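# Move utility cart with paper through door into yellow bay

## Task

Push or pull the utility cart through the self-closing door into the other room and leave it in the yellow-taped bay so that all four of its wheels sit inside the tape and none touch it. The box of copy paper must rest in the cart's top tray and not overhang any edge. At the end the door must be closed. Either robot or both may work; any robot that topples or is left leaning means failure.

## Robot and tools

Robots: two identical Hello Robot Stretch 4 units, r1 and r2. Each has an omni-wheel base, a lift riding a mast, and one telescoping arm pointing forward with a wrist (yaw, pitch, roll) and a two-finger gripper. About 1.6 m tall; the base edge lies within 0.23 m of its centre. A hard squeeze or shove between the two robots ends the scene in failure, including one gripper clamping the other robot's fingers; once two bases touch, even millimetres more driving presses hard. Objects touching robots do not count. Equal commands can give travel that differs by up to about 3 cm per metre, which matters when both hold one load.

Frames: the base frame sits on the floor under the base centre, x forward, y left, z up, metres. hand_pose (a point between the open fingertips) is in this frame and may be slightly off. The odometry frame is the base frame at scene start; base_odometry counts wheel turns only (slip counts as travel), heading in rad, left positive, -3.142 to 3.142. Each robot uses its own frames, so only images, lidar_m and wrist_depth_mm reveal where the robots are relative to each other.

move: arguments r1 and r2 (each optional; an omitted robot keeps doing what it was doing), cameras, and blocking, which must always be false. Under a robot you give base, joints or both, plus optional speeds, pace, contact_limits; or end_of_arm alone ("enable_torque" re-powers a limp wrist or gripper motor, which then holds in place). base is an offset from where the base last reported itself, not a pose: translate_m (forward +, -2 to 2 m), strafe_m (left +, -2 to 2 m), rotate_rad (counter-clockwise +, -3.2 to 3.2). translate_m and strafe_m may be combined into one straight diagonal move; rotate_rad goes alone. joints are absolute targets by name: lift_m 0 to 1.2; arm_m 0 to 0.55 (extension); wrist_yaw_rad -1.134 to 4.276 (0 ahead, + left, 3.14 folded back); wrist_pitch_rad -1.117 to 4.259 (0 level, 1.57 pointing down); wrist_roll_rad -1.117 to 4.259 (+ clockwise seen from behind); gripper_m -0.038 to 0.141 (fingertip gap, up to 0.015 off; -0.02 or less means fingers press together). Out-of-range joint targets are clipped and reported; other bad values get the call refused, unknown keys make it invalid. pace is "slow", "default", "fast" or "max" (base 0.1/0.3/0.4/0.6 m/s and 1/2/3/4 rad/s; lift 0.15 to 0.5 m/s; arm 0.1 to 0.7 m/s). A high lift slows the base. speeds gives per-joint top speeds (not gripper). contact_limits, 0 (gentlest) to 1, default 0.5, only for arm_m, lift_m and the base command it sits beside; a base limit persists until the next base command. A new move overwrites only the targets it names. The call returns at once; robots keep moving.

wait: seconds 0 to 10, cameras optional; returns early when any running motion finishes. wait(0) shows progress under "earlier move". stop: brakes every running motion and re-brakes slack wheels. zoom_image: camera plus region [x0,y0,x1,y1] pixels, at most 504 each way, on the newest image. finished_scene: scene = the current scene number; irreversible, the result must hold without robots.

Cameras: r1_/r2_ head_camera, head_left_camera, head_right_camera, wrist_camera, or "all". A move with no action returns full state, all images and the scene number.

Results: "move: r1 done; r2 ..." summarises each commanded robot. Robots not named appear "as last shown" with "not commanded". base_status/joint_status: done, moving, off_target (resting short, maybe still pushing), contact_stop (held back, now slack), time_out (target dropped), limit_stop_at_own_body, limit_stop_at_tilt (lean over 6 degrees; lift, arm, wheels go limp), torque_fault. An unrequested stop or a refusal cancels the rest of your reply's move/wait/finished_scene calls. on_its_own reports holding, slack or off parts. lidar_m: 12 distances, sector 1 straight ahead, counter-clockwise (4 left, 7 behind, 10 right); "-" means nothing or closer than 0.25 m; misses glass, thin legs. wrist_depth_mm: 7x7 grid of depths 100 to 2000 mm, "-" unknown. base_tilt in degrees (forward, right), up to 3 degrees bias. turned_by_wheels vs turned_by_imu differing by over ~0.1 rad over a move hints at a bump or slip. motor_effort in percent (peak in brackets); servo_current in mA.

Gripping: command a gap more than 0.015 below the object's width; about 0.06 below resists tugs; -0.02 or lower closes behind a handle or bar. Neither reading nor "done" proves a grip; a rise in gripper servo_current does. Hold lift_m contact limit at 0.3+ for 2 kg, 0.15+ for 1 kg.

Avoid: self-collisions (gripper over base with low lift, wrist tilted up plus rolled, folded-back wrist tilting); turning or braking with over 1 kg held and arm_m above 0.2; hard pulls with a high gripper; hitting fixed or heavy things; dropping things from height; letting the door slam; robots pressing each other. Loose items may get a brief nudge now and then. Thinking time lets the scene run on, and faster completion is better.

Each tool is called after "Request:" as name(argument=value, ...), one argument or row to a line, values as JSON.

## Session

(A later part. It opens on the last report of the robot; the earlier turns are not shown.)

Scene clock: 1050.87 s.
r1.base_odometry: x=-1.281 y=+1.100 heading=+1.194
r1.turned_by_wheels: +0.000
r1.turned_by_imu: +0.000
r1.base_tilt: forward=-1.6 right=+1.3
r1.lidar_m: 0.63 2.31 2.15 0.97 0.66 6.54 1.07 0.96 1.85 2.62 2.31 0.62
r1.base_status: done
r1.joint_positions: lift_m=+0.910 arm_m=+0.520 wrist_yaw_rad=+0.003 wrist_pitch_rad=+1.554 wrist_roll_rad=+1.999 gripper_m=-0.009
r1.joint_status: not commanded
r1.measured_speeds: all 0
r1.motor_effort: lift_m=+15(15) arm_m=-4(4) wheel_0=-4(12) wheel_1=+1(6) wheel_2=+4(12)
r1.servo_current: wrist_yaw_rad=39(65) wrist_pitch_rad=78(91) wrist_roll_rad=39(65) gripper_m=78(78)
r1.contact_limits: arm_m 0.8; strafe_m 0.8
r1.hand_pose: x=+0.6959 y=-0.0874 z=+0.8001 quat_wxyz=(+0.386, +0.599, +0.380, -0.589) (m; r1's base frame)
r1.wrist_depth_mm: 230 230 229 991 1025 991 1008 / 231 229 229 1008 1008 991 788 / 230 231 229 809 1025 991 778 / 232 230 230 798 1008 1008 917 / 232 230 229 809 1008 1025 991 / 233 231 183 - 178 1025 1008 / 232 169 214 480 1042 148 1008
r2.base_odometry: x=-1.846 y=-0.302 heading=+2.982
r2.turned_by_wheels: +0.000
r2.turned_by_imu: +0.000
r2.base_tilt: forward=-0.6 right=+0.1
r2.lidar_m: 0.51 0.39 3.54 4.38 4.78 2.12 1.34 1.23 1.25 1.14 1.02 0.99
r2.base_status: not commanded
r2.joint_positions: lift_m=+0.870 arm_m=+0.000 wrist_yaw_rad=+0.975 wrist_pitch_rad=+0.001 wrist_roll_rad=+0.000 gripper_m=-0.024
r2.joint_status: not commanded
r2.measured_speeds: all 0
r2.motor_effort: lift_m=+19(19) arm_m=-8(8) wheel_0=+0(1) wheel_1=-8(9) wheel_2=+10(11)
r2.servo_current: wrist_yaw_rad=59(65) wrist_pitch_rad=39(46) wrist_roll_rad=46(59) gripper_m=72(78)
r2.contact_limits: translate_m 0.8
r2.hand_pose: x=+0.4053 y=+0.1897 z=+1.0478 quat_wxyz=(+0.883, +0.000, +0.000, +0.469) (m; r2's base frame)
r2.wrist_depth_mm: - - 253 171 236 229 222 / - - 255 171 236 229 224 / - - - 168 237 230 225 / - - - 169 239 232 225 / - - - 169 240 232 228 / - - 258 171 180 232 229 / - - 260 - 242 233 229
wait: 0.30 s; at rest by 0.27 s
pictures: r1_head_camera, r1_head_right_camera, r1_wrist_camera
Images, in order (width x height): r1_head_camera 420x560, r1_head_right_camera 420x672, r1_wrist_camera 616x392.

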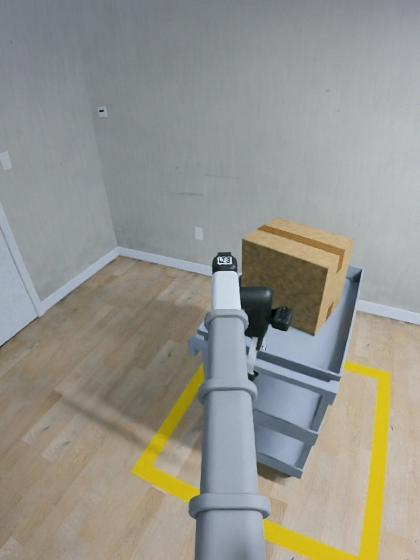

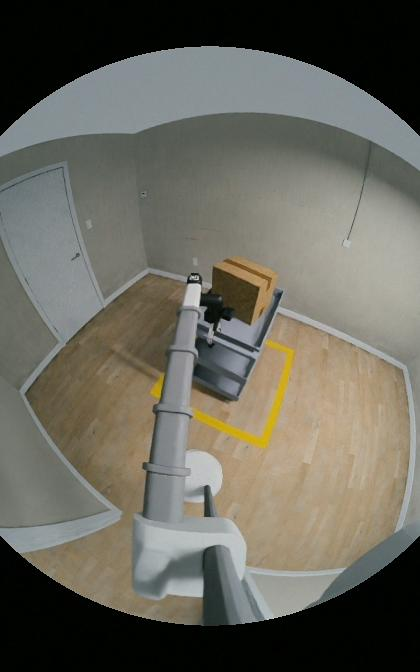

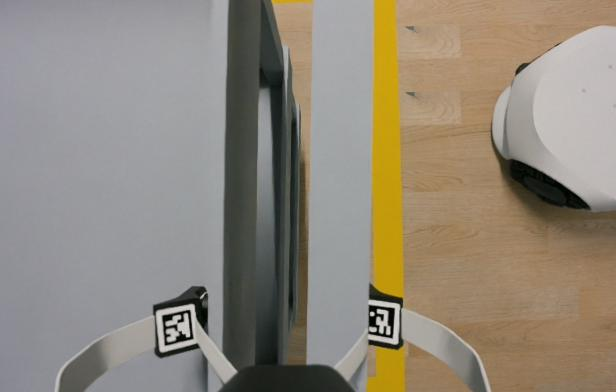

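Request:
move(
  blocking=false,
  r1={"joints":{"gripper_m":0.14}},
  r2={"base":{"translate_m":0.164,"strafe_m":0.284},"joints":{"wrist_yaw_rad":0.626},"speeds":{"wrist_yaw_rad":0.11},"pace":"slow","contact_limits":{"translate_m":0.8}},
)

Request:
wait(
  seconds=2,
)

Request:
wait(
  seconds=2,
  cameras=["r2_head_camera","r2_head_right_camera","r2_wrist_camera","r1_wrist_camera"],
)

Scene clock: 1078.60 s.
move: r1 moving; r2 moving
r1.base_odometry: x=-1.281 y=+1.100 heading=+1.194
r1.turned_by_wheels: +0.000
r1.turned_by_imu: +0.000
r1.base_tilt: forward=-1.6 right=+1.2
r1.lidar_m: 0.65 2.32 2.15 1.02 0.70 6.55 1.05 0.92 1.86 2.61 2.32 0.59
r1.base_status: not commanded
r1.joint_positions: lift_m=+0.910 arm_m=+0.520 wrist_yaw_rad=+0.003 wrist_pitch_rad=+1.554 wrist_roll_rad=+1.999 gripper_m=+0.012
r1.joint_status: gripper_m moving
r1.measured_speeds: all 0
r1.motor_effort: lift_m=+15(15) arm_m=-4(4) wheel_0=-4(5) wheel_1=+1(2) wheel_2=+4(4)
r1.servo_current: wrist_yaw_rad=59(59) wrist_pitch_rad=78(85) wrist_roll_rad=59(59) gripper_m=59(65)
r1.contact_limits: arm_m 0.8; strafe_m 0.8
r1.hand_pose: x=+0.6959 y=-0.0874 z=+0.8001 quat_wxyz=(+0.386, +0.599, +0.380, -0.589) (m; r1's base frame)
r1.wrist_depth_mm: 233 232 230 1008 991 1008 991 / 233 231 232 1025 1008 991 798 / 234 232 230 1025 1025 991 798 / 234 233 231 798 1008 1008 904 / 235 233 232 788 1008 991 1008 / 235 233 181 809 181 1025 1008 / 236 173 210 133 1060 145 1008
r2.base_odometry: x=-1.854 y=-0.311 heading=+2.982
r2.turned_by_wheels: +0.000
r2.turned_by_imu: +0.000
r2.base_tilt: forward=-0.7 right=+0.0
r2.lidar_m: 0.50 0.38 3.53 4.35 4.76 2.16 1.37 1.23 1.25 1.13 1.04 0.98
r2.base_status: translate_m moving; strafe_m moving
r2.joint_positions: lift_m=+0.870 arm_m=+0.000 wrist_yaw_rad=+0.934 wrist_pitch_rad=+0.001 wrist_roll_rad=+0.000 gripper_m=-0.024
r2.joint_status: wrist_yaw_rad moving
r2.measured_speeds: translate_m=+0.026 strafe_m=+0.044 rotate_rad=+0.002 lift_m=+0.000 arm_m=+0.000 wrist_yaw_rad=-0.092 wrist_pitch_rad=+0.000 wrist_roll_rad=+0.000
r2.motor_effort: lift_m=+19(19) arm_m=-8(8) wheel_0=-7(9) wheel_1=+7(9) wheel_2=-5(10)
r2.servo_current: wrist_yaw_rad=7(52) wrist_pitch_rad=39(46) wrist_roll_rad=52(52) gripper_m=72(72)
r2.contact_limits: translate_m 0.8
r2.hand_pose: x=+0.4129 y=+0.1800 z=+1.0478 quat_wxyz=(+0.893, +0.000, +0.000, +0.450) (m; r2's base frame)
r2.wrist_depth_mm: - - 249 163 236 229 224 / - - 250 165 236 229 225 / - - 251 165 238 232 226 / - - 253 166 239 233 229 / - - 254 167 241 234 229 / - - 186 168 181 236 231 / - - 257 - 243 234 231
pictures: none

Scene clock: 1080.47 s.
earlier move: r1 done; r2 moving
r1.base_odometry: x=-1.281 y=+1.100 heading=+1.194
r1.turned_by_wheels: +0.000
r1.turned_by_imu: +0.000
r1.base_tilt: forward=-1.6 right=+1.3
r1.lidar_m: 0.66 2.28 2.14 1.01 0.71 6.57 1.05 0.94 1.84 2.65 2.30 0.62
r1.base_status: not commanded
r1.joint_positions: lift_m=+0.910 arm_m=+0.520 wrist_yaw_rad=+0.003 wrist_pitch_rad=+1.564 wrist_roll_rad=+1.999 gripper_m=+0.140
r1.joint_status: all done
r1.measured_speeds: all 0
r1.motor_effort: lift_m=+15(15) arm_m=-4(4) wheel_0=-3(5) wheel_1=+1(2) wheel_2=+4(4)
r1.servo_current: wrist_yaw_rad=52(72) wrist_pitch_rad=46(85) wrist_roll_rad=46(59) gripper_m=46(98)
r1.contact_limits: arm_m 0.8; strafe_m 0.8
r1.hand_pose: x=+0.6930 y=-0.0874 z=+0.8001 quat_wxyz=(+0.384, +0.596, +0.382, -0.592) (m; r1's base frame)
r1.wrist_depth_mm: 233 234 233 - 1008 1025 1025 / 235 234 191 496 1025 1025 809 / 233 235 193 - 1008 1008 798 / 235 234 233 - 1008 1025 891 / 235 235 200 1025 1025 991 1042 / 235 234 191 - 189 1025 1008 / 235 236 163 135 1025 1025 1025
r2.base_odometry: x=-1.964 y=-0.446 heading=+2.982
r2.turned_by_wheels: +0.000
r2.turned_by_imu: +0.002
r2.base_tilt: forward=-0.6 right=+0.0
r2.lidar_m: 0.41 0.42 3.36 4.12 4.68 2.41 1.53 1.39 1.41 1.20 1.10 0.78
r2.base_status: translate_m moving; strafe_m moving
r2.joint_positions: lift_m=+0.870 arm_m=+0.000 wrist_yaw_rad=+0.743 wrist_pitch_rad=+0.001 wrist_roll_rad=+0.000 gripper_m=-0.024
r2.joint_status: wrist_yaw_rad moving
r2.measured_speeds: translate_m=+0.051 strafe_m=+0.087 rotate_rad=-0.002 lift_m=+0.000 arm_m=+0.000 wrist_yaw_rad=-0.117 wrist_pitch_rad=+0.000 wrist_roll_rad=+0.000
r2.motor_effort: lift_m=+19(19) arm_m=-8(8) wheel_0=-4(9) wheel_1=+7(9) wheel_2=-3(10)
r2.servo_current: wrist_yaw_rad=111(130) wrist_pitch_rad=39(46) wrist_roll_rad=46(59) gripper_m=72(78)
r2.contact_limits: translate_m 0.8
r2.hand_pose: x=+0.4426 y=+0.1308 z=+1.0478 quat_wxyz=(+0.932, +0.000, +0.000, +0.363) (m; r2's base frame)
r2.wrist_depth_mm: - - 249 163 236 229 225 / - - 250 165 236 230 226 / - - 251 164 237 232 227 / - - 253 168 240 233 228 / - - 254 166 241 234 229 / - - 186 167 183 236 231 / - - 257 - 242 235 231
wait: 1.87 of 2 s (r1 has come to rest)
pictures: none

Scene clock: 1082.47 s.
earlier move: r2 moving
r1.base_odometry: x=-1.281 y=+1.100 heading=+1.194
r1.turned_by_wheels: +0.000
r1.turned_by_imu: +0.000
r1.base_tilt: forward=-1.6 right=+1.3
r1.lidar_m: 0.67 2.31 2.15 1.03 0.70 6.57 1.02 0.96 1.85 2.62 2.32 0.61
r1.base_status: not commanded
r1.joint_positions: lift_m=+0.910 arm_m=+0.520 wrist_yaw_rad=+0.003 wrist_pitch_rad=+1.564 wrist_roll_rad=+1.999 gripper_m=+0.140
r1.joint_status: all done
r1.measured_speeds: all 0
r1.motor_effort: lift_m=+15(15) arm_m=-4(4) wheel_0=-3(5) wheel_1=+1(2) wheel_2=+3(4)
r1.servo_current: wrist_yaw_rad=52(72) wrist_pitch_rad=46(85) wrist_roll_rad=46(59) gripper_m=46(98)
r1.contact_limits: arm_m 0.8; strafe_m 0.8
r1.hand_pose: x=+0.6930 y=-0.0874 z=+0.8001 quat_wxyz=(+0.384, +0.596, +0.382, -0.592) (m; r1's base frame)
r1.wrist_depth_mm: 235 233 233 - 1008 1008 1008 / 235 233 190 492 1008 1008 798 / 235 234 194 - 1025 1008 788 / 235 235 231 - 991 1008 866 / 234 234 200 1025 1025 1008 1025 / 235 233 191 - 190 1008 991 / 235 235 163 135 1025 1008 1008
r2.base_odometry: x=-2.053 y=-0.556 heading=+2.981
r2.turned_by_wheels: -0.001
r2.turned_by_imu: -0.001
r2.base_tilt: forward=-0.7 right=+0.1
r2.lidar_m: 0.40 0.47 3.23 4.03 4.66 2.67 1.68 1.52 1.55 1.28 1.14 0.68
r2.base_status: translate_m moving; strafe_m moving
r2.joint_positions: lift_m=+0.870 arm_m=+0.000 wrist_yaw_rad=+0.621 wrist_pitch_rad=+0.001 wrist_roll_rad=+0.000 gripper_m=-0.024
r2.joint_status: all done
r2.measured_speeds: all 0
r2.motor_effort: lift_m=+19(19) arm_m=-8(8) wheel_0=-8(12) wheel_1=-1(9) wheel_2=-2(10)
r2.servo_current: wrist_yaw_rad=59(130) wrist_pitch_rad=39(46) wrist_roll_rad=39(59) gripper_m=72(78)
r2.contact_limits: translate_m 0.8
r2.hand_pose: x=+0.4566 y=+0.0966 z=+1.0478 quat_wxyz=(+0.952, +0.000, +0.000, +0.305) (m; r2's base frame)
r2.wrist_depth_mm: - - 246 163 236 233 229 / - - 247 164 237 233 230 / - - 248 165 239 236 232 / - - 251 166 239 236 233 / - - 251 167 241 237 234 / - - 252 165 179 238 236 / - - 254 - 244 238 237
wait: 2.00 s; no rest
pictures: r1_wrist_camera, r2_head_camera, r2_head_right_camera, r2_wrist_camera
Images, in order (width x height): r1_wrist_camera 616x392, r2_head_camera 420x560, r2_head_right_camera 420x672, r2_wrist_camera 616x392.

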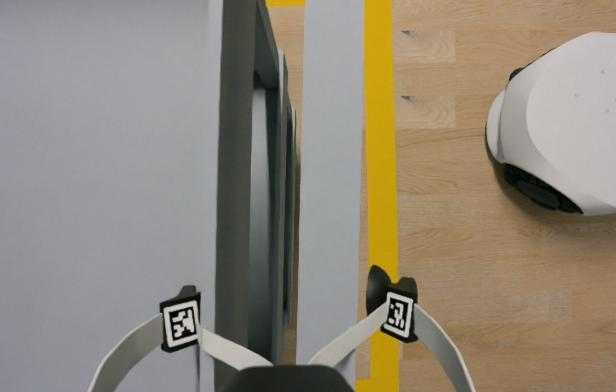

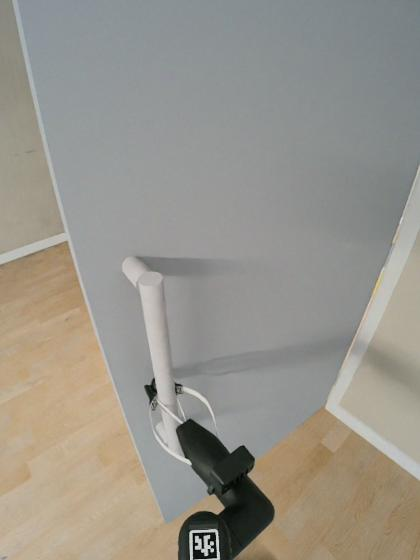

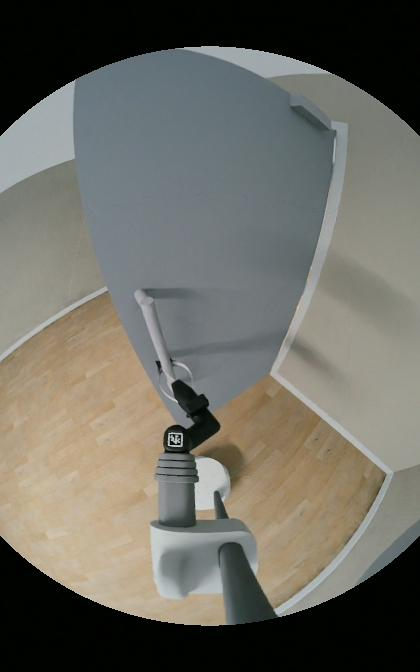

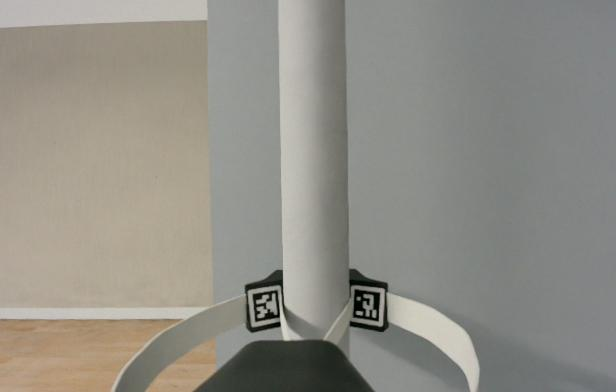

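Request:
move(
  blocking=false,
  r1={"joints":{"lift_m":1.08}},
  r2={"base":{"translate_m":0.263,"strafe_m":0.187},"joints":{"wrist_yaw_rad":0.2},"speeds":{"wrist_yaw_rad":0.12},"pace":"slow","contact_limits":{"translate_m":0.8}},
)

Request:
wait(
  seconds=1.5,
)

Request:
wait(
  seconds=2.2,
  cameras=["r2_head_camera","r2_wrist_camera","r1_wrist_camera","r1_head_camera"],
)

Scene clock: 1090.17 s.
earlier move: r2 done
move: r1 moving; r2 moving
r1.base_odometry: x=-1.281 y=+1.100 heading=+1.194
r1.turned_by_wheels: +0.000
r1.turned_by_imu: -0.001
r1.base_tilt: forward=-1.6 right=+1.3
r1.lidar_m: 0.67 2.29 2.13 1.01 0.72 6.57 1.04 0.93 1.85 2.62 2.29 0.60
r1.base_status: not commanded
r1.joint_positions: lift_m=+0.948 arm_m=+0.520 wrist_yaw_rad=+0.003 wrist_pitch_rad=+1.567 wrist_roll_rad=+1.999 gripper_m=+0.140
r1.joint_status: lift_m moving
r1.measured_speeds: translate_m=+0.000 strafe_m=+0.000 rotate_rad=+0.000 lift_m=+0.146 arm_m=+0.000 wrist_yaw_rad=+0.000 wrist_pitch_rad=+0.000 wrist_roll_rad=+0.000
r1.motor_effort: lift_m=+26(26) arm_m=-4(4) wheel_0=-3(3) wheel_1=+1(1) wheel_2=+0(4)
r1.servo_current: wrist_yaw_rad=52(59) wrist_pitch_rad=46(52) wrist_roll_rad=46(59) gripper_m=46(46)
r1.contact_limits: arm_m 0.8; strafe_m 0.8
r1.hand_pose: x=+0.6921 y=-0.0874 z=+0.8374 quat_wxyz=(+0.384, +0.595, +0.382, -0.593) (m; r1's base frame)
r1.wrist_depth_mm: 259 260 258 1060 1060 1060 1060 / 259 258 251 569 1042 1060 831 / 260 259 253 1042 1060 976 831 / 259 258 259 - 1078 1060 854 / 259 259 260 - 1042 1042 1042 / 260 206 215 - 210 198 1042 / 259 260 260 144 1042 1025 1042
r2.base_odometry: x=-2.066 y=-0.562 heading=+2.981
r2.turned_by_wheels: +0.000
r2.turned_by_imu: +0.000
r2.base_tilt: forward=-0.7 right=+0.1
r2.lidar_m: 0.40 0.46 3.22 3.96 4.65 2.72 1.71 1.54 1.58 1.27 1.15 0.68
r2.base_status: translate_m moving; strafe_m moving
r2.joint_positions: lift_m=+0.870 arm_m=+0.000 wrist_yaw_rad=+0.576 wrist_pitch_rad=+0.001 wrist_roll_rad=+0.000 gripper_m=-0.024
r2.joint_status: wrist_yaw_rad moving
r2.measured_speeds: translate_m=+0.045 strafe_m=+0.032 rotate_rad=+0.001 lift_m=+0.000 arm_m=+0.000 wrist_yaw_rad=-0.098 wrist_pitch_rad=+0.000 wrist_roll_rad=+0.000
r2.motor_effort: lift_m=+19(19) arm_m=-7(8) wheel_0=-6(16) wheel_1=+6(6) wheel_2=-5(7)
r2.servo_current: wrist_yaw_rad=26(72) wrist_pitch_rad=46(46) wrist_roll_rad=59(59) gripper_m=65(78)
r2.contact_limits: translate_m 0.8
r2.hand_pose: x=+0.4606 y=+0.0838 z=+1.0478 quat_wxyz=(+0.959, +0.000, +0.001, +0.284) (m; r2's base frame)
r2.wrist_depth_mm: - - 245 163 237 235 232 / - - 247 164 238 236 233 / - - 248 165 240 237 235 / - - 249 166 242 239 236 / - - 251 167 243 241 236 / - - 187 167 181 240 238 / - - 253 - 246 241 238
pictures: none

Scene clock: 1091.47 s.
earlier move: r1 done; r2 moving
r1.base_odometry: x=-1.281 y=+1.100 heading=+1.194
r1.turned_by_wheels: +0.000
r1.turned_by_imu: +0.000
r1.base_tilt: forward=-1.6 right=+1.3
r1.lidar_m: 0.63 2.32 2.14 1.00 0.71 6.56 1.03 0.96 1.88 2.62 2.28 0.63
r1.base_status: not commanded
r1.joint_positions: lift_m=+1.080 arm_m=+0.520 wrist_yaw_rad=+0.003 wrist_pitch_rad=+1.568 wrist_roll_rad=+1.999 gripper_m=+0.140
r1.joint_status: all done
r1.measured_speeds: all 0
r1.motor_effort: lift_m=+24(28) arm_m=-3(4) wheel_0=-3(3) wheel_1=+0(1) wheel_2=+0(4)
r1.servo_current: wrist_yaw_rad=33(72) wrist_pitch_rad=46(52) wrist_roll_rad=65(65) gripper_m=46(46)
r1.contact_limits: arm_m 0.8; strafe_m 0.8
r1.hand_pose: x=+0.6921 y=-0.0874 z=+0.9693 quat_wxyz=(+0.384, +0.595, +0.382, -0.593) (m; r1's base frame)
r1.wrist_depth_mm: 397 397 394 - 1182 1182 1182 / 394 397 394 1182 1182 1160 960 / 362 394 397 1182 1182 976 976 / 373 397 397 1182 1205 1205 976 / 392 397 397 1205 1205 1160 1182 / 397 210 399 676 210 196 1205 / 397 397 394 143 1182 1205 1205
r2.base_odometry: x=-2.174 y=-0.616 heading=+2.982
r2.turned_by_wheels: +0.001
r2.turned_by_imu: +0.003
r2.base_tilt: forward=-0.7 right=+0.0
r2.lidar_m: 0.40 0.47 3.09 3.84 4.66 2.89 1.83 1.67 1.70 1.24 1.15 0.60
r2.base_status: translate_m moving; strafe_m moving
r2.joint_positions: lift_m=+0.870 arm_m=+0.000 wrist_yaw_rad=+0.456 wrist_pitch_rad=+0.001 wrist_roll_rad=+0.000 gripper_m=-0.024
r2.joint_status: wrist_yaw_rad moving
r2.measured_speeds: translate_m=+0.082 strafe_m=+0.057 rotate_rad=+0.002 lift_m=+0.000 arm_m=+0.000 wrist_yaw_rad=-0.102 wrist_pitch_rad=+0.000 wrist_roll_rad=+0.000
r2.motor_effort: lift_m=+19(19) arm_m=-8(8) wheel_0=+0(16) wheel_1=+6(8) wheel_2=-1(7)
r2.servo_current: wrist_yaw_rad=312(312) wrist_pitch_rad=39(46) wrist_roll_rad=46(59) gripper_m=72(78)
r2.contact_limits: translate_m 0.8
r2.hand_pose: x=+0.4686 y=+0.0484 z=+1.0478 quat_wxyz=(+0.974, +0.000, +0.001, +0.226) (m; r2's base frame)
r2.wrist_depth_mm: - - 245 163 235 229 226 / - - 247 163 236 230 228 / - - 249 168 237 232 228 / - - 249 168 239 234 229 / - - 252 168 240 235 230 / - - 184 167 239 236 232 / - - 255 - 240 235 234
wait: 1.30 of 1.5 s (r1 has come to rest)
pictures: none

Scene clock: 1093.67 s.
earlier move: r2 moving
r1.base_odometry: x=-1.281 y=+1.100 heading=+1.194
r1.turned_by_wheels: +0.000
r1.turned_by_imu: +0.000
r1.base_tilt: forward=-1.6 right=+1.3
r1.lidar_m: 0.62 2.28 2.12 1.05 0.69 1.65 1.01 0.96 1.86 2.63 2.31 0.64
r1.base_status: not commanded
r1.joint_positions: lift_m=+1.080 arm_m=+0.520 wrist_yaw_rad=+0.003 wrist_pitch_rad=+1.568 wrist_roll_rad=+1.999 gripper_m=+0.140
r1.joint_status: all done
r1.measured_speeds: all 0
r1.motor_effort: lift_m=+24(28) arm_m=-4(4) wheel_0=-2(4) wheel_1=+1(1) wheel_2=+0(4)
r1.servo_current: wrist_yaw_rad=26(78) wrist_pitch_rad=39(52) wrist_roll_rad=39(65) gripper_m=46(52)
r1.contact_limits: arm_m 0.8; strafe_m 0.8
r1.hand_pose: x=+0.6921 y=-0.0874 z=+0.9693 quat_wxyz=(+0.384, +0.595, +0.382, -0.593) (m; r1's base frame)
r1.wrist_depth_mm: 394 397 394 - 1182 1205 1182 / 394 392 394 1160 1182 1229 991 / 362 394 397 1182 1160 976 976 / 373 399 397 1182 1182 1160 960 / 392 394 397 1182 1205 1182 1205 / 392 210 394 676 211 195 1205 / 397 397 394 144 1182 1182 1182
r2.base_odometry: x=-2.342 y=-0.698 heading=+2.983
r2.turned_by_wheels: +0.001
r2.turned_by_imu: +0.005
r2.base_tilt: forward=-0.6 right=+0.0
r2.lidar_m: 0.38 2.89 2.92 3.62 4.66 3.18 2.03 1.84 1.85 1.23 0.94 0.54
r2.base_status: translate_m moving; strafe_m moving
r2.joint_positions: lift_m=+0.870 arm_m=+0.000 wrist_yaw_rad=+0.254 wrist_pitch_rad=+0.001 wrist_roll_rad=+0.000 gripper_m=-0.024
r2.joint_status: wrist_yaw_rad moving
r2.measured_speeds: translate_m=+0.013 strafe_m=+0.009 rotate_rad=+0.000 lift_m=+0.000 arm_m=+0.000 wrist_yaw_rad=-0.008 wrist_pitch_rad=+0.000 wrist_roll_rad=+0.000
r2.motor_effort: lift_m=+19(19) arm_m=-8(8) wheel_0=+9(18) wheel_1=+5(10) wheel_2=+5(7)
r2.servo_current: wrist_yaw_rad=546(683) wrist_pitch_rad=46(46) wrist_roll_rad=52(59) gripper_m=72(78)
r2.contact_limits: translate_m 0.8
r2.hand_pose: x=+0.4723 y=-0.0120 z=+1.0478 quat_wxyz=(+0.992, +0.000, +0.001, +0.127) (m; r2's base frame)
r2.wrist_depth_mm: - - 245 237 235 230 226 / - - 247 239 236 231 228 / - - 248 172 237 234 229 / - - 249 172 239 234 231 / - - 251 172 240 236 232 / - - 182 167 239 236 233 / - - 254 - 241 236 235
wait: 2.20 s; no rest
pictures: r1_head_camera, r1_wrist_camera, r2_head_camera, r2_wrist_camera
Images, in order (width x height): r1_head_camera 420x560, r1_wrist_camera 616x392, r2_head_camera 420x560, r2_wrist_camera 616x392.

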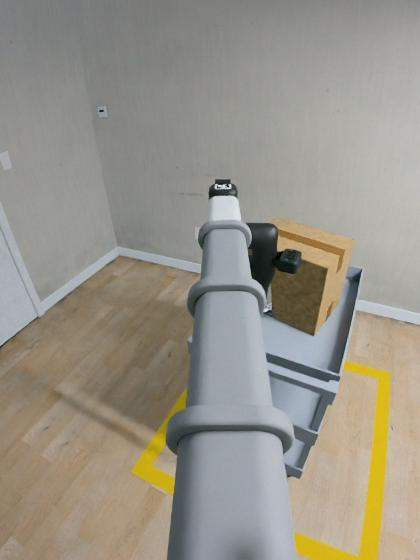

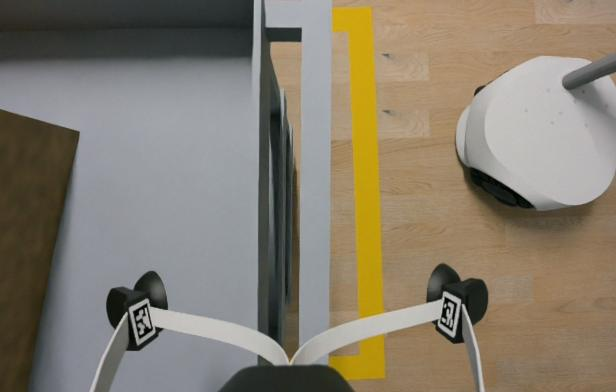

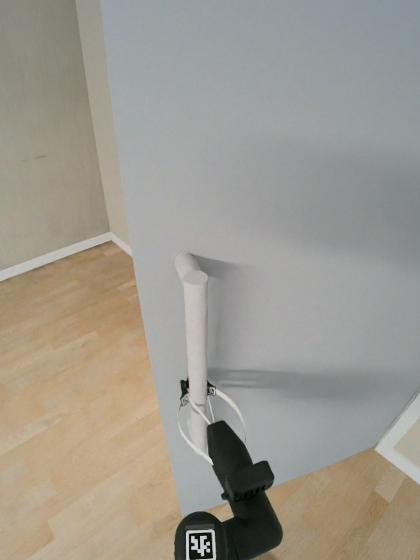

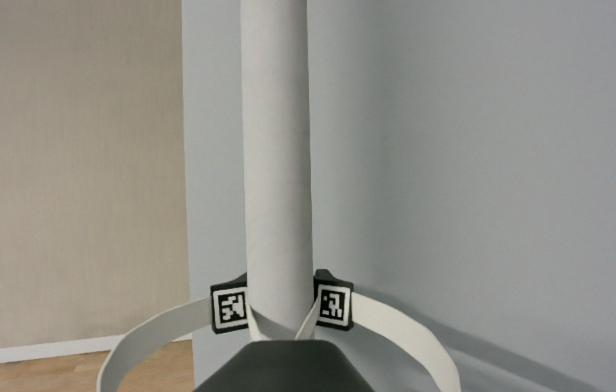

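Request:
move(
  blocking=false,
  r1={"joints":{"arm_m":0.1}},
  r2={"base":{"translate_m":0.155,"strafe_m":0.06},"joints":{"wrist_yaw_rad":0.05},"speeds":{"wrist_yaw_rad":0.12},"pace":"slow","contact_limits":{"translate_m":0.8}},
)

Request:
wait(
  seconds=2,
  cameras=["r2_head_camera","r2_wrist_camera","r1_wrist_camera","r1_head_camera"],
)

Scene clock: 1103.93 s.
earlier move: r2 off_target
move: r1 moving; r2 moving
r1.base_odometry: x=-1.281 y=+1.100 heading=+1.194
r1.turned_by_wheels: +0.000
r1.turned_by_imu: +0.000
r1.base_tilt: forward=-1.6 right=+1.3
r1.lidar_m: 0.65 2.31 2.14 0.99 0.71 1.65 1.02 0.96 1.87 2.61 2.34 0.64
r1.base_status: not commanded
r1.joint_positions: lift_m=+1.080 arm_m=+0.469 wrist_yaw_rad=+0.003 wrist_pitch_rad=+1.568 wrist_roll_rad=+1.999 gripper_m=+0.140
r1.joint_status: arm_m moving
r1.measured_speeds: translate_m=+0.000 strafe_m=+0.000 rotate_rad=+0.000 lift_m=+0.000 arm_m=-0.195 wrist_yaw_rad=+0.000 wrist_pitch_rad=+0.000 wrist_roll_rad=+0.000
r1.motor_effort: lift_m=+24(24) arm_m=-4(8) wheel_0=-3(3) wheel_1=+1(1) wheel_2=+0(0)
r1.servo_current: wrist_yaw_rad=52(59) wrist_pitch_rad=39(46) wrist_roll_rad=46(52) gripper_m=46(46)
r1.contact_limits: strafe_m 0.8
r1.hand_pose: x=+0.6412 y=-0.0874 z=+0.9693 quat_wxyz=(+0.384, +0.595, +0.383, -0.593) (m; r1's base frame)
r1.wrist_depth_mm: - 397 1160 1182 1160 1160 1182 / 397 394 397 1182 1182 1182 976 / 392 394 394 1205 1229 976 960 / 394 397 399 1182 1182 1060 976 / 394 397 399 1205 1160 1205 1182 / 397 209 325 1182 1160 196 1182 / 397 394 394 144 1182 1182 1182
r2.base_odometry: x=-2.356 y=-0.702 heading=+2.985
r2.turned_by_wheels: +0.003
r2.turned_by_imu: +0.004
r2.base_tilt: forward=-0.7 right=+0.0
r2.lidar_m: 0.41 2.86 2.91 3.62 4.66 3.16 2.05 1.85 1.90 1.23 0.92 0.52
r2.base_status: translate_m moving; strafe_m moving
r2.joint_positions: lift_m=+0.870 arm_m=+0.000 wrist_yaw_rad=+0.212 wrist_pitch_rad=+0.001 wrist_roll_rad=+0.000 gripper_m=-0.024
r2.joint_status: wrist_yaw_rad earlier off_target (ended at +0.254, target +0.200); wrist_yaw_rad moving
r2.measured_speeds: translate_m=+0.048 strafe_m=+0.018 rotate_rad=+0.001 lift_m=+0.000 arm_m=+0.000 wrist_yaw_rad=-0.094 wrist_pitch_rad=+0.000 wrist_roll_rad=+0.000
r2.motor_effort: lift_m=+19(19) arm_m=-8(8) wheel_0=+23(23) wheel_1=+8(10) wheel_2=+2(5)
r2.servo_current: wrist_yaw_rad=787(800) wrist_pitch_rad=39(46) wrist_roll_rad=39(59) gripper_m=65(78)
r2.contact_limits: translate_m 0.8
r2.hand_pose: x=+0.4715 y=-0.0247 z=+1.0478 quat_wxyz=(+0.994, +0.000, +0.001, +0.106) (m; r2's base frame)
r2.wrist_depth_mm: - - 243 236 236 231 229 / - - 245 239 236 233 229 / - - 245 239 237 235 230 / - - 247 242 239 236 231 / - - 249 203 241 236 233 / - - 179 169 239 238 236 / - - 253 - 242 238 236
pictures: none

Scene clock: 1105.77 s.
earlier move: r1 done; r2 torque_fault
torque_fault: r2.wrist_yaw_rad switched itself off since the last result.
r1.base_odometry: x=-1.281 y=+1.100 heading=+1.194
r1.turned_by_wheels: +0.000
r1.turned_by_imu: +0.000
r1.base_tilt: forward=-1.6 right=+1.3
r1.lidar_m: 0.63 2.28 2.13 1.04 0.69 1.41 1.00 0.94 1.87 2.61 2.28 0.60
r1.base_status: not commanded
r1.joint_positions: lift_m=+1.080 arm_m=+0.100 wrist_yaw_rad=+0.002 wrist_pitch_rad=+1.568 wrist_roll_rad=+1.999 gripper_m=+0.140
r1.joint_status: all done
r1.measured_speeds: all 0
r1.motor_effort: lift_m=+24(24) arm_m=-4(8) wheel_0=-3(4) wheel_1=+1(1) wheel_2=+0(0)
r1.servo_current: wrist_yaw_rad=39(72) wrist_pitch_rad=39(52) wrist_roll_rad=46(72) gripper_m=39(52)
r1.contact_limits: strafe_m 0.8
r1.hand_pose: x=+0.2719 y=-0.0874 z=+0.9693 quat_wxyz=(+0.384, +0.595, +0.383, -0.594) (m; r1's base frame)
r1.wrist_depth_mm: 1182 1205 1160 1205 1205 1182 1182 / 1182 1182 1160 1182 1182 1182 445 / 1160 1182 1205 1182 991 976 1182 / 1182 1160 1160 1205 976 1205 1205 / 640 1025 1182 1182 991 1205 1229 / 668 193 1182 1205 1205 197 1182 / - 976 1205 144 1205 1182 1182
r2.base_odometry: x=-2.502 y=-0.733 heading=+2.982
r2.turned_by_wheels: -0.003
r2.turned_by_imu: -0.003
r2.base_tilt: forward=-0.6 right=+0.1
r2.lidar_m: 0.40 2.73 2.75 3.43 4.72 3.42 2.24 2.00 1.87 1.18 0.74 0.52
r2.base_status: translate_m moving; strafe_m moving
r2.joint_positions: lift_m=+0.870 arm_m=+0.000 wrist_yaw_rad=+0.279 wrist_pitch_rad=+0.001 wrist_roll_rad=+0.000 gripper_m=-0.024
r2.joint_status: wrist_yaw_rad torque_fault
r2.measured_speeds: translate_m=+0.027 strafe_m=+0.011 rotate_rad=+0.001 lift_m=+0.000 arm_m=+0.000 wrist_yaw_rad=-0.038 wrist_pitch_rad=+0.000 wrist_roll_rad=+0.000
r2.on_its_own: wrist_yaw_rad is off since a torque_fault, until you send "end_of_arm": "enable_torque" (your +0.050 is given up)
r2.motor_effort: lift_m=+19(19) arm_m=-4(8) wheel_0=+1(27) wheel_1=+1(10) wheel_2=-3(9)
r2.servo_current: wrist_yaw_rad=98(988) wrist_pitch_rad=39(52) wrist_roll_rad=59(59) gripper_m=65(85)
r2.contact_limits: translate_m 0.8
r2.hand_pose: x=+0.4722 y=-0.0045 z=+1.0478 quat_wxyz=(+0.990, +0.000, +0.001, +0.139) (m; r2's base frame)
r2.wrist_depth_mm: - - - 164 230 219 211 / - - - 166 232 220 211 / - - - 167 233 221 213 / - - - 165 234 223 214 / - - - 166 236 224 215 / - - 183 167 182 224 216 / - - 265 - 236 221 217
wait: 1.83 of 2 s (r1 has come to rest)
pictures: r1_head_camera, r1_wrist_camera, r2_head_camera, r2_wrist_camera
Images, in order (width x height): r1_head_camera 420x560, r1_wrist_camera 616x392, r2_head_camera 420x560, r2_wrist_camera 616x392.

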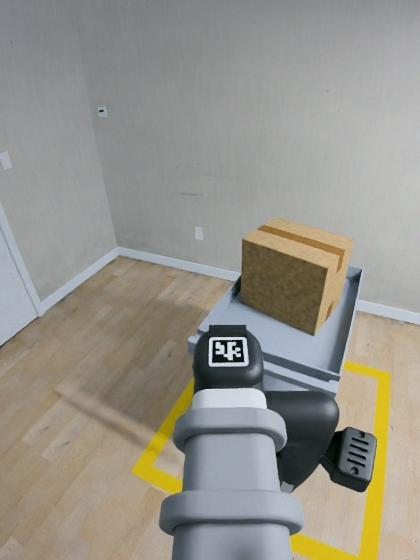

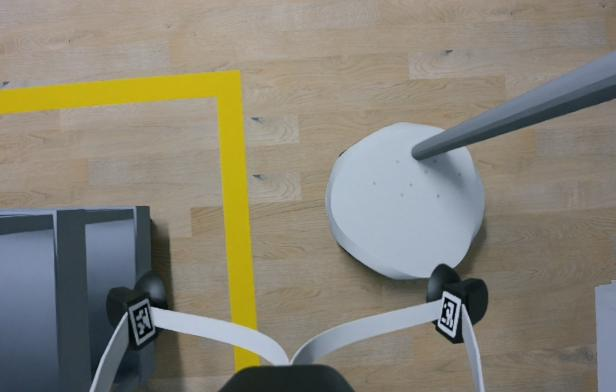

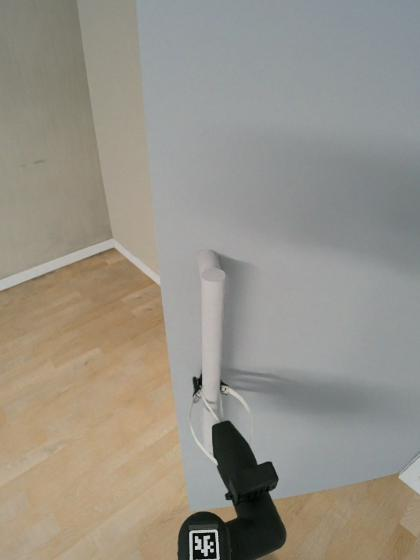

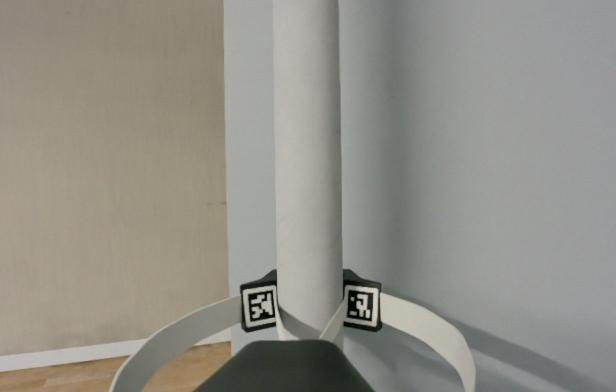

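Request:
move(
  blocking=false,
  r2={"end_of_arm":"enable_torque"},
)

Request:
move(
  blocking=false,
  r2={"base":{"translate_m":0.0,"strafe_m":0.06},"joints":{"wrist_yaw_rad":0.03},"speeds":{"wrist_yaw_rad":0.25},"pace":"slow","contact_limits":{"strafe_m":0.8}},
)

Request:
wait(
  seconds=1.5,
  cameras=["r2_head_camera","r2_wrist_camera"],
)

Scene clock: 1123.13 s.
earlier move: r2 torque_fault
r1: as last shown
r1.lidar_m: 0.65 2.31 2.15 1.02 0.71 1.39 0.99 0.93 1.88 2.62 2.29 0.62
r1.motor_effort: lift_m=+24(24) arm_m=-4(4) wheel_0=-3(3) wheel_1=+1(1) wheel_2=+0(0)
r1.servo_current: wrist_yaw_rad=33(65) wrist_pitch_rad=39(46) wrist_roll_rad=46(59) gripper_m=46(46)
r1.contact_limits: strafe_m 0.8
r1.wrist_depth_mm: 1182 1182 1182 1182 1205 1205 1205 / 1160 1182 1205 1205 1182 1205 445 / 1160 1182 1160 1182 976 976 1182 / 1160 1182 1160 1182 976 1160 1205 / 640 1042 1182 1182 976 1205 1182 / 683 193 1229 1160 1182 197 1182 / - 976 1160 144 1182 1182 1205
r2.base_odometry: x=-2.505 y=-0.733 heading=+2.983
r2.turned_by_wheels: +0.000
r2.turned_by_imu: +0.001
r2.base_tilt: forward=-0.6 right=+0.1
r2.lidar_m: 0.38 2.73 2.76 3.45 4.73 3.44 2.22 2.01 1.85 1.21 0.75 0.50
r2.base_status: done
r2.joint_positions: lift_m=+0.870 arm_m=+0.000 wrist_yaw_rad=+0.275 wrist_pitch_rad=+0.001 wrist_roll_rad=+0.000 gripper_m=-0.024
r2.joint_status: wrist_yaw_rad torque_fault (moved +0.021 of -0.204)
r2.measured_speeds: all 0
r2.end_of_arm: enable_torque: each motor that was off is on again
r2.on_its_own: wrist_yaw_rad is held at +0.275, not at your +0.050, since a torque_fault
r2.motor_effort: lift_m=+19(19) arm_m=-4(4) wheel_0=-3(3) wheel_1=+2(2) wheel_2=-1(1)
r2.servo_current: wrist_yaw_rad=52(52) wrist_pitch_rad=39(39) wrist_roll_rad=39(65) gripper_m=59(78)
r2.contact_limits: translate_m 0.8
r2.hand_pose: x=+0.4722 y=-0.0057 z=+1.0478 quat_wxyz=(+0.991, +0.000, +0.001, +0.137) (m; r2's base frame)
r2.wrist_depth_mm: - - - 164 230 219 210 / - - - 165 232 220 211 / - - - 167 233 222 213 / - - - 165 234 223 214 / - - - 167 236 224 216 / - - 183 167 182 224 215 / - - 264 - 236 220 217
pictures: none

Scene clock: 1123.63 s.
move: r2 moving
r1: as last shown
r1.lidar_m: 0.64 2.31 2.15 1.00 0.70 1.43 1.00 0.95 1.87 2.60 2.31 0.62
r1.motor_effort: lift_m=+24(24) arm_m=-4(5) wheel_0=-3(3) wheel_1=+1(1) wheel_2=+0(0)
r1.servo_current: wrist_yaw_rad=52(59) wrist_pitch_rad=39(46) wrist_roll_rad=39(65) gripper_m=46(46)
r1.contact_limits: strafe_m 0.8
r1.wrist_depth_mm: 1205 1160 1182 1182 1182 1205 1205 / 1160 1182 1182 1182 1205 1205 449 / 1160 1160 1182 1160 976 976 1182 / 1160 1160 1182 1205 976 1182 1205 / 647 1008 1182 1182 976 1182 1182 / 676 193 1182 1205 1205 197 1205 / - 976 1182 143 1205 1182 1205
r2.base_odometry: x=-2.508 y=-0.748 heading=+2.982
r2.turned_by_wheels: +0.000
r2.turned_by_imu: +0.000
r2.base_tilt: forward=-0.6 right=+0.1
r2.lidar_m: 0.41 2.70 2.74 3.43 4.70 3.43 2.25 2.03 1.84 1.22 0.74 0.50
r2.base_status: translate_m moving; strafe_m moving
r2.joint_positions: lift_m=+0.870 arm_m=+0.000 wrist_yaw_rad=+0.180 wrist_pitch_rad=+0.001 wrist_roll_rad=+0.000 gripper_m=-0.024
r2.joint_status: wrist_yaw_rad moving
r2.measured_speeds: translate_m=+0.000 strafe_m=+0.055 rotate_rad=+0.002 lift_m=+0.000 arm_m=+0.000 wrist_yaw_rad=-0.249 wrist_pitch_rad=+0.000 wrist_roll_rad=+0.000
r2.motor_effort: lift_m=+19(19) arm_m=-4(4) wheel_0=-11(12) wheel_1=+5(7) wheel_2=+0(2)
r2.servo_current: wrist_yaw_rad=59(98) wrist_pitch_rad=39(39) wrist_roll_rad=46(52) gripper_m=72(78)
r2.contact_limits: strafe_m 0.8
r2.hand_pose: x=+0.4703 y=-0.0343 z=+1.0478 quat_wxyz=(+0.996, +0.000, +0.001, +0.090) (m; r2's base frame)
r2.wrist_depth_mm: - - 252 163 233 224 218 / - - 253 165 234 226 220 / - - 255 166 235 226 221 / - - 256 166 236 229 222 / - - 258 167 238 230 225 / - - 186 167 180 230 224 / - - 259 - 239 229 225
pictures: none

Scene clock: 1124.87 s.
earlier move: r2 done
r1.base_odometry: x=-1.281 y=+1.100 heading=+1.194
r1.turned_by_wheels: +0.000
r1.turned_by_imu: +0.000
r1.base_tilt: forward=-1.6 right=+1.3
r1.lidar_m: 0.65 2.31 2.15 1.03 0.69 1.40 1.00 0.95 1.86 2.64 2.30 0.62
r1.base_status: not commanded
r1.joint_positions: lift_m=+1.080 arm_m=+0.100 wrist_yaw_rad=+0.002 wrist_pitch_rad=+1.568 wrist_roll_rad=+1.999 gripper_m=+0.140
r1.joint_status: not commanded
r1.measured_speeds: all 0
r1.motor_effort: lift_m=+24(24) arm_m=-4(5) wheel_0=-3(3) wheel_1=+1(1) wheel_2=+0(0)
r1.servo_current: wrist_yaw_rad=72(72) wrist_pitch_rad=46(52) wrist_roll_rad=52(65) gripper_m=46(52)
r1.contact_limits: strafe_m 0.8
r1.hand_pose: x=+0.2719 y=-0.0874 z=+0.9693 quat_wxyz=(+0.384, +0.595, +0.383, -0.594) (m; r1's base frame)
r1.wrist_depth_mm: 1160 1160 1182 1182 1182 1205 1205 / 1205 1229 1182 1160 1182 1160 445 / 1182 1160 1182 1182 976 960 1160 / 1182 1182 1182 1182 976 1182 1205 / 634 1025 1205 1160 976 1182 1205 / 683 193 1205 1182 1205 196 1182 / - 976 1160 143 1182 1182 1205
r2.base_odometry: x=-2.515 y=-0.792 heading=+2.982
r2.turned_by_wheels: +0.000
r2.turned_by_imu: +0.000
r2.base_tilt: forward=-0.6 right=+0.1
r2.lidar_m: 0.43 2.69 2.73 3.39 4.66 3.45 2.26 2.05 1.95 1.25 0.74 0.50
r2.base_status: done
r2.joint_positions: lift_m=+0.870 arm_m=+0.000 wrist_yaw_rad=+0.032 wrist_pitch_rad=+0.001 wrist_roll_rad=+0.000 gripper_m=-0.024
r2.joint_status: all done
r2.measured_speeds: all 0
r2.motor_effort: lift_m=+19(19) arm_m=-4(4) wheel_0=-12(12) wheel_1=+2(7) wheel_2=+3(4)
r2.servo_current: wrist_yaw_rad=39(143) wrist_pitch_rad=33(46) wrist_roll_rad=65(65) gripper_m=72(85)
r2.contact_limits: strafe_m 0.8
r2.hand_pose: x=+0.4620 y=-0.0782 z=+1.0478 quat_wxyz=(+1.000, +0.000, +0.001, +0.016) (m; r2's base frame)
r2.wrist_depth_mm: - - 241 163 243 245 245 / - - 242 165 245 246 247 / - - 243 167 246 247 248 / - - 244 165 248 250 249 / - - 246 169 248 250 252 / - - 183 170 181 252 253 / - - 249 - 252 253 255
wait: 1.23 of 1.5 s (r2 has come to rest)
pictures: r2_head_camera, r2_wrist_camera
Images, in order (width x height): r2_head_camera 420x560, r2_wrist_camera 616x392.

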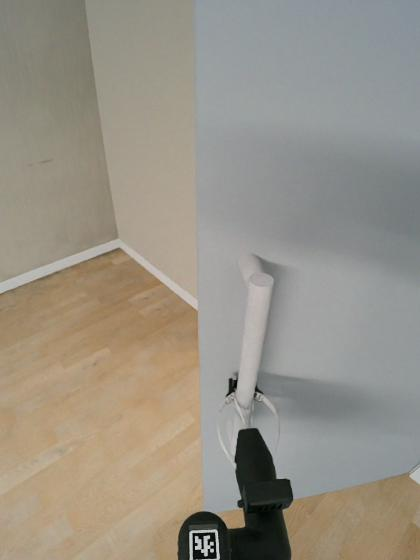

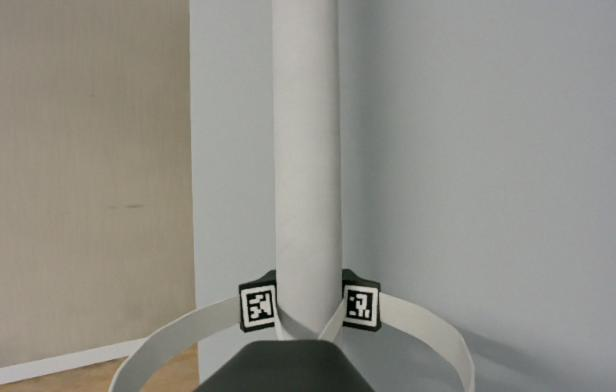

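Request:
move(
  blocking=false,
  r2={"base":{"translate_m":0.263,"strafe_m":0.05},"joints":{"wrist_yaw_rad":-0.25},"speeds":{"wrist_yaw_rad":0.09},"pace":"slow","contact_limits":{"strafe_m":0.8}},
)

Request:
wait(
  seconds=5,
)

Request:
wait(
  seconds=0.2,
  cameras=["r2_head_camera","r2_wrist_camera"],
)

Scene clock: 1130.33 s.
move: r2 moving
r1: as last shown
r1.lidar_m: 0.65 2.27 2.16 1.03 0.70 1.38 1.00 0.96 1.85 2.61 2.31 0.62
r1.motor_effort: lift_m=+24(24) arm_m=-4(4) wheel_0=-3(3) wheel_1=+1(1) wheel_2=+0(0)
r1.servo_current: wrist_yaw_rad=33(65) wrist_pitch_rad=39(52) wrist_roll_rad=59(59) gripper_m=39(46)
r1.contact_limits: strafe_m 0.8
r1.wrist_depth_mm: 1160 1182 1182 1160 1160 1182 1182 / 1182 1182 1182 1182 1182 1182 445 / 1160 1182 1205 1182 976 976 1205 / 1160 1182 1160 1182 976 1205 1205 / 647 1042 1182 1182 960 1182 1182 / 676 193 1182 1182 1182 196 1205 / - 976 1182 144 1182 1182 1182
r2.base_odometry: x=-2.527 y=-0.793 heading=+2.982
r2.turned_by_wheels: +0.000
r2.turned_by_imu: +0.001
r2.base_tilt: forward=-0.7 right=+0.0
r2.lidar_m: 0.39 2.67 2.67 3.37 4.67 3.49 2.28 2.06 1.93 1.26 0.72 0.50
r2.base_status: translate_m moving; strafe_m moving
r2.joint_positions: lift_m=+0.870 arm_m=+0.000 wrist_yaw_rad=-0.001 wrist_pitch_rad=+0.001 wrist_roll_rad=+0.000 gripper_m=-0.024
r2.joint_status: wrist_yaw_rad moving
r2.measured_speeds: translate_m=+0.049 strafe_m=+0.010 rotate_rad=+0.000 lift_m=+0.000 arm_m=+0.000 wrist_yaw_rad=-0.065 wrist_pitch_rad=+0.000 wrist_roll_rad=+0.000
r2.motor_effort: lift_m=+19(19) arm_m=-4(4) wheel_0=+5(10) wheel_1=+6(7) wheel_2=-4(5)
r2.servo_current: wrist_yaw_rad=59(72) wrist_pitch_rad=39(39) wrist_roll_rad=52(65) gripper_m=72(78)
r2.contact_limits: strafe_m 0.8
r2.hand_pose: x=+0.4592 y=-0.0877 z=+1.0478 quat_wxyz=(+1.000, +0.000, +0.001, +0.000) (m; r2's base frame)
r2.wrist_depth_mm: - - 241 163 243 246 247 / - - 243 164 246 247 249 / - - 243 166 246 249 250 / - - 245 166 249 249 252 / - - 248 168 249 251 252 / - - 186 167 180 252 254 / - - 249 - 252 254 255
pictures: none

Scene clock: 1133.77 s.
earlier move: r2 off_target
r1.base_odometry: x=-1.281 y=+1.100 heading=+1.194
r1.turned_by_wheels: +0.000
r1.turned_by_imu: +0.000
r1.base_tilt: forward=-1.6 right=+1.3
r1.lidar_m: 0.63 2.30 2.14 1.02 0.68 1.17 0.98 0.97 1.85 2.61 2.30 0.62
r1.base_status: not commanded
r1.joint_positions: lift_m=+1.080 arm_m=+0.100 wrist_yaw_rad=+0.002 wrist_pitch_rad=+1.568 wrist_roll_rad=+1.999 gripper_m=+0.140
r1.joint_status: not commanded
r1.measured_speeds: all 0
r1.motor_effort: lift_m=+24(24) arm_m=-4(5) wheel_0=-3(4) wheel_1=+1(1) wheel_2=+0(0)
r1.servo_current: wrist_yaw_rad=65(72) wrist_pitch_rad=39(52) wrist_roll_rad=59(65) gripper_m=46(52)
r1.contact_limits: strafe_m 0.8
r1.hand_pose: x=+0.2719 y=-0.0874 z=+0.9693 quat_wxyz=(+0.384, +0.595, +0.383, -0.594) (m; r1's base frame)
r1.wrist_depth_mm: 1182 1182 1182 1182 1182 1182 1205 / 1138 1205 1182 1182 1182 1182 449 / 1182 1182 1182 1205 960 976 1182 / 1160 1205 1182 1182 976 1160 1205 / 647 1025 1182 1205 976 1205 1205 / 676 193 1138 1182 1160 197 1205 / - 1008 1182 144 1205 1138 1182
r2.base_odometry: x=-2.783 y=-0.800 heading=+2.983
r2.turned_by_wheels: +0.000
r2.turned_by_imu: +0.003
r2.base_tilt: forward=-0.7 right=+0.1
r2.lidar_m: 0.46 2.45 2.48 3.09 4.78 3.93 2.52 2.30 1.76 1.12 0.58 0.36
r2.base_status: done
r2.joint_positions: lift_m=+0.870 arm_m=+0.000 wrist_yaw_rad=-0.224 wrist_pitch_rad=+0.001 wrist_roll_rad=+0.000 gripper_m=-0.024
r2.joint_status: wrist_yaw_rad off_target (ended at -0.224, target -0.250)
r2.measured_speeds: all 0
r2.on_its_own: wrist_yaw_rad is at rest, and its servo_current (163 mA) is outside its rest range (0 to 104 mA)
r2.motor_effort: lift_m=+19(19) arm_m=-4(5) wheel_0=+0(11) wheel_1=+4(8) wheel_2=+4(5)
r2.servo_current: wrist_yaw_rad=163(228) wrist_pitch_rad=39(52) wrist_roll_rad=59(65) gripper_m=72(85)
r2.contact_limits: strafe_m 0.8
r2.hand_pose: x=+0.4327 y=-0.1493 z=+1.0478 quat_wxyz=(+0.994, +0.000, +0.001, -0.112) (m; r2's base frame)
r2.wrist_depth_mm: - - 242 163 241 242 242 / - - 243 166 244 242 243 / - - 245 164 245 245 245 / - - 246 168 245 246 246 / - - 247 166 247 247 249 / - - 186 167 181 249 248 / - - 250 - 250 250 250
wait: 3.43 of 5 s (r2 has come to rest)
pictures: none

Scene clock: 1133.97 s.
r1.base_odometry: x=-1.281 y=+1.100 heading=+1.194
r1.turned_by_wheels: +0.000
r1.turned_by_imu: +0.000
r1.base_tilt: forward=-1.6 right=+1.2
r1.lidar_m: 0.62 2.30 2.16 1.00 0.68 1.17 0.99 0.95 1.86 2.60 2.31 0.63
r1.base_status: not commanded
r1.joint_positions: lift_m=+1.080 arm_m=+0.100 wrist_yaw_rad=+0.002 wrist_pitch_rad=+1.568 wrist_roll_rad=+1.999 gripper_m=+0.140
r1.joint_status: not commanded
r1.measured_speeds: all 0
r1.motor_effort: lift_m=+24(24) arm_m=-4(5) wheel_0=-3(4) wheel_1=+1(1) wheel_2=+0(0)
r1.servo_current: wrist_yaw_rad=59(72) wrist_pitch_rad=33(52) wrist_roll_rad=46(65) gripper_m=46(52)
r1.contact_limits: strafe_m 0.8
r1.hand_pose: x=+0.2719 y=-0.0874 z=+0.9693 quat_wxyz=(+0.384, +0.595, +0.383, -0.594) (m; r1's base frame)
r1.wrist_depth_mm: 1160 1182 1182 1182 1205 1160 1182 / 1182 1182 1182 1182 1205 1182 449 / 1182 1182 1160 1160 976 976 1205 / 1182 1182 1182 1182 960 1182 1229 / 640 1008 1205 1205 976 1205 1182 / 676 193 1160 1160 1160 196 1205 / - 991 1182 144 1182 1182 1205
r2.base_odometry: x=-2.783 y=-0.800 heading=+2.983
r2.turned_by_wheels: +0.000
r2.turned_by_imu: +0.000
r2.base_tilt: forward=-0.6 right=+0.1
r2.lidar_m: 0.45 2.45 2.48 3.10 4.79 3.95 2.50 2.28 1.71 1.08 0.59 0.39
r2.base_status: done
r2.joint_positions: lift_m=+0.870 arm_m=+0.000 wrist_yaw_rad=-0.224 wrist_pitch_rad=+0.001 wrist_roll_rad=+0.000 gripper_m=-0.024
r2.joint_status: wrist_yaw_rad off_target (ended at -0.224, target -0.250)
r2.measured_speeds: all 0
r2.on_its_own: wrist_yaw_rad is at rest, and its servo_current (163 mA) is outside its rest range (0 to 104 mA)
r2.motor_effort: lift_m=+19(19) arm_m=-4(5) wheel_0=+0(11) wheel_1=+5(8) wheel_2=+4(5)
r2.servo_current: wrist_yaw_rad=163(228) wrist_pitch_rad=39(52) wrist_roll_rad=52(65) gripper_m=72(85)
r2.contact_limits: strafe_m 0.8
r2.hand_pose: x=+0.4327 y=-0.1493 z=+1.0478 quat_wxyz=(+0.994, +0.000, +0.001, -0.112) (m; r2's base frame)
r2.wrist_depth_mm: - - 242 163 241 242 241 / - - 244 166 243 244 243 / - - 245 165 244 244 244 / - - 245 168 246 247 246 / - - 247 167 247 248 247 / - - 186 167 181 248 249 / - - 251 - 250 251 250
wait: 0.20 s; no rest
pictures: r2_head_camera, r2_wrist_camera
Images, in order (width x height): r2_head_camera 420x560, r2_wrist_camera 616x392.

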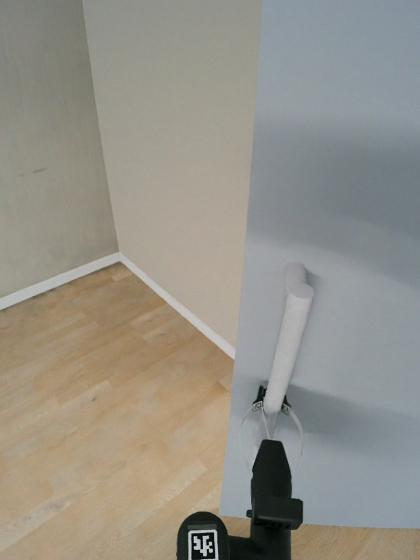

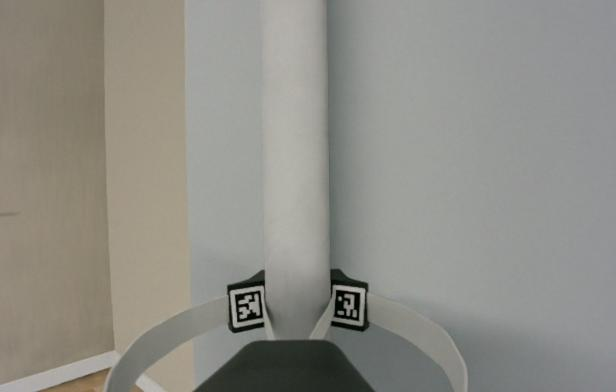

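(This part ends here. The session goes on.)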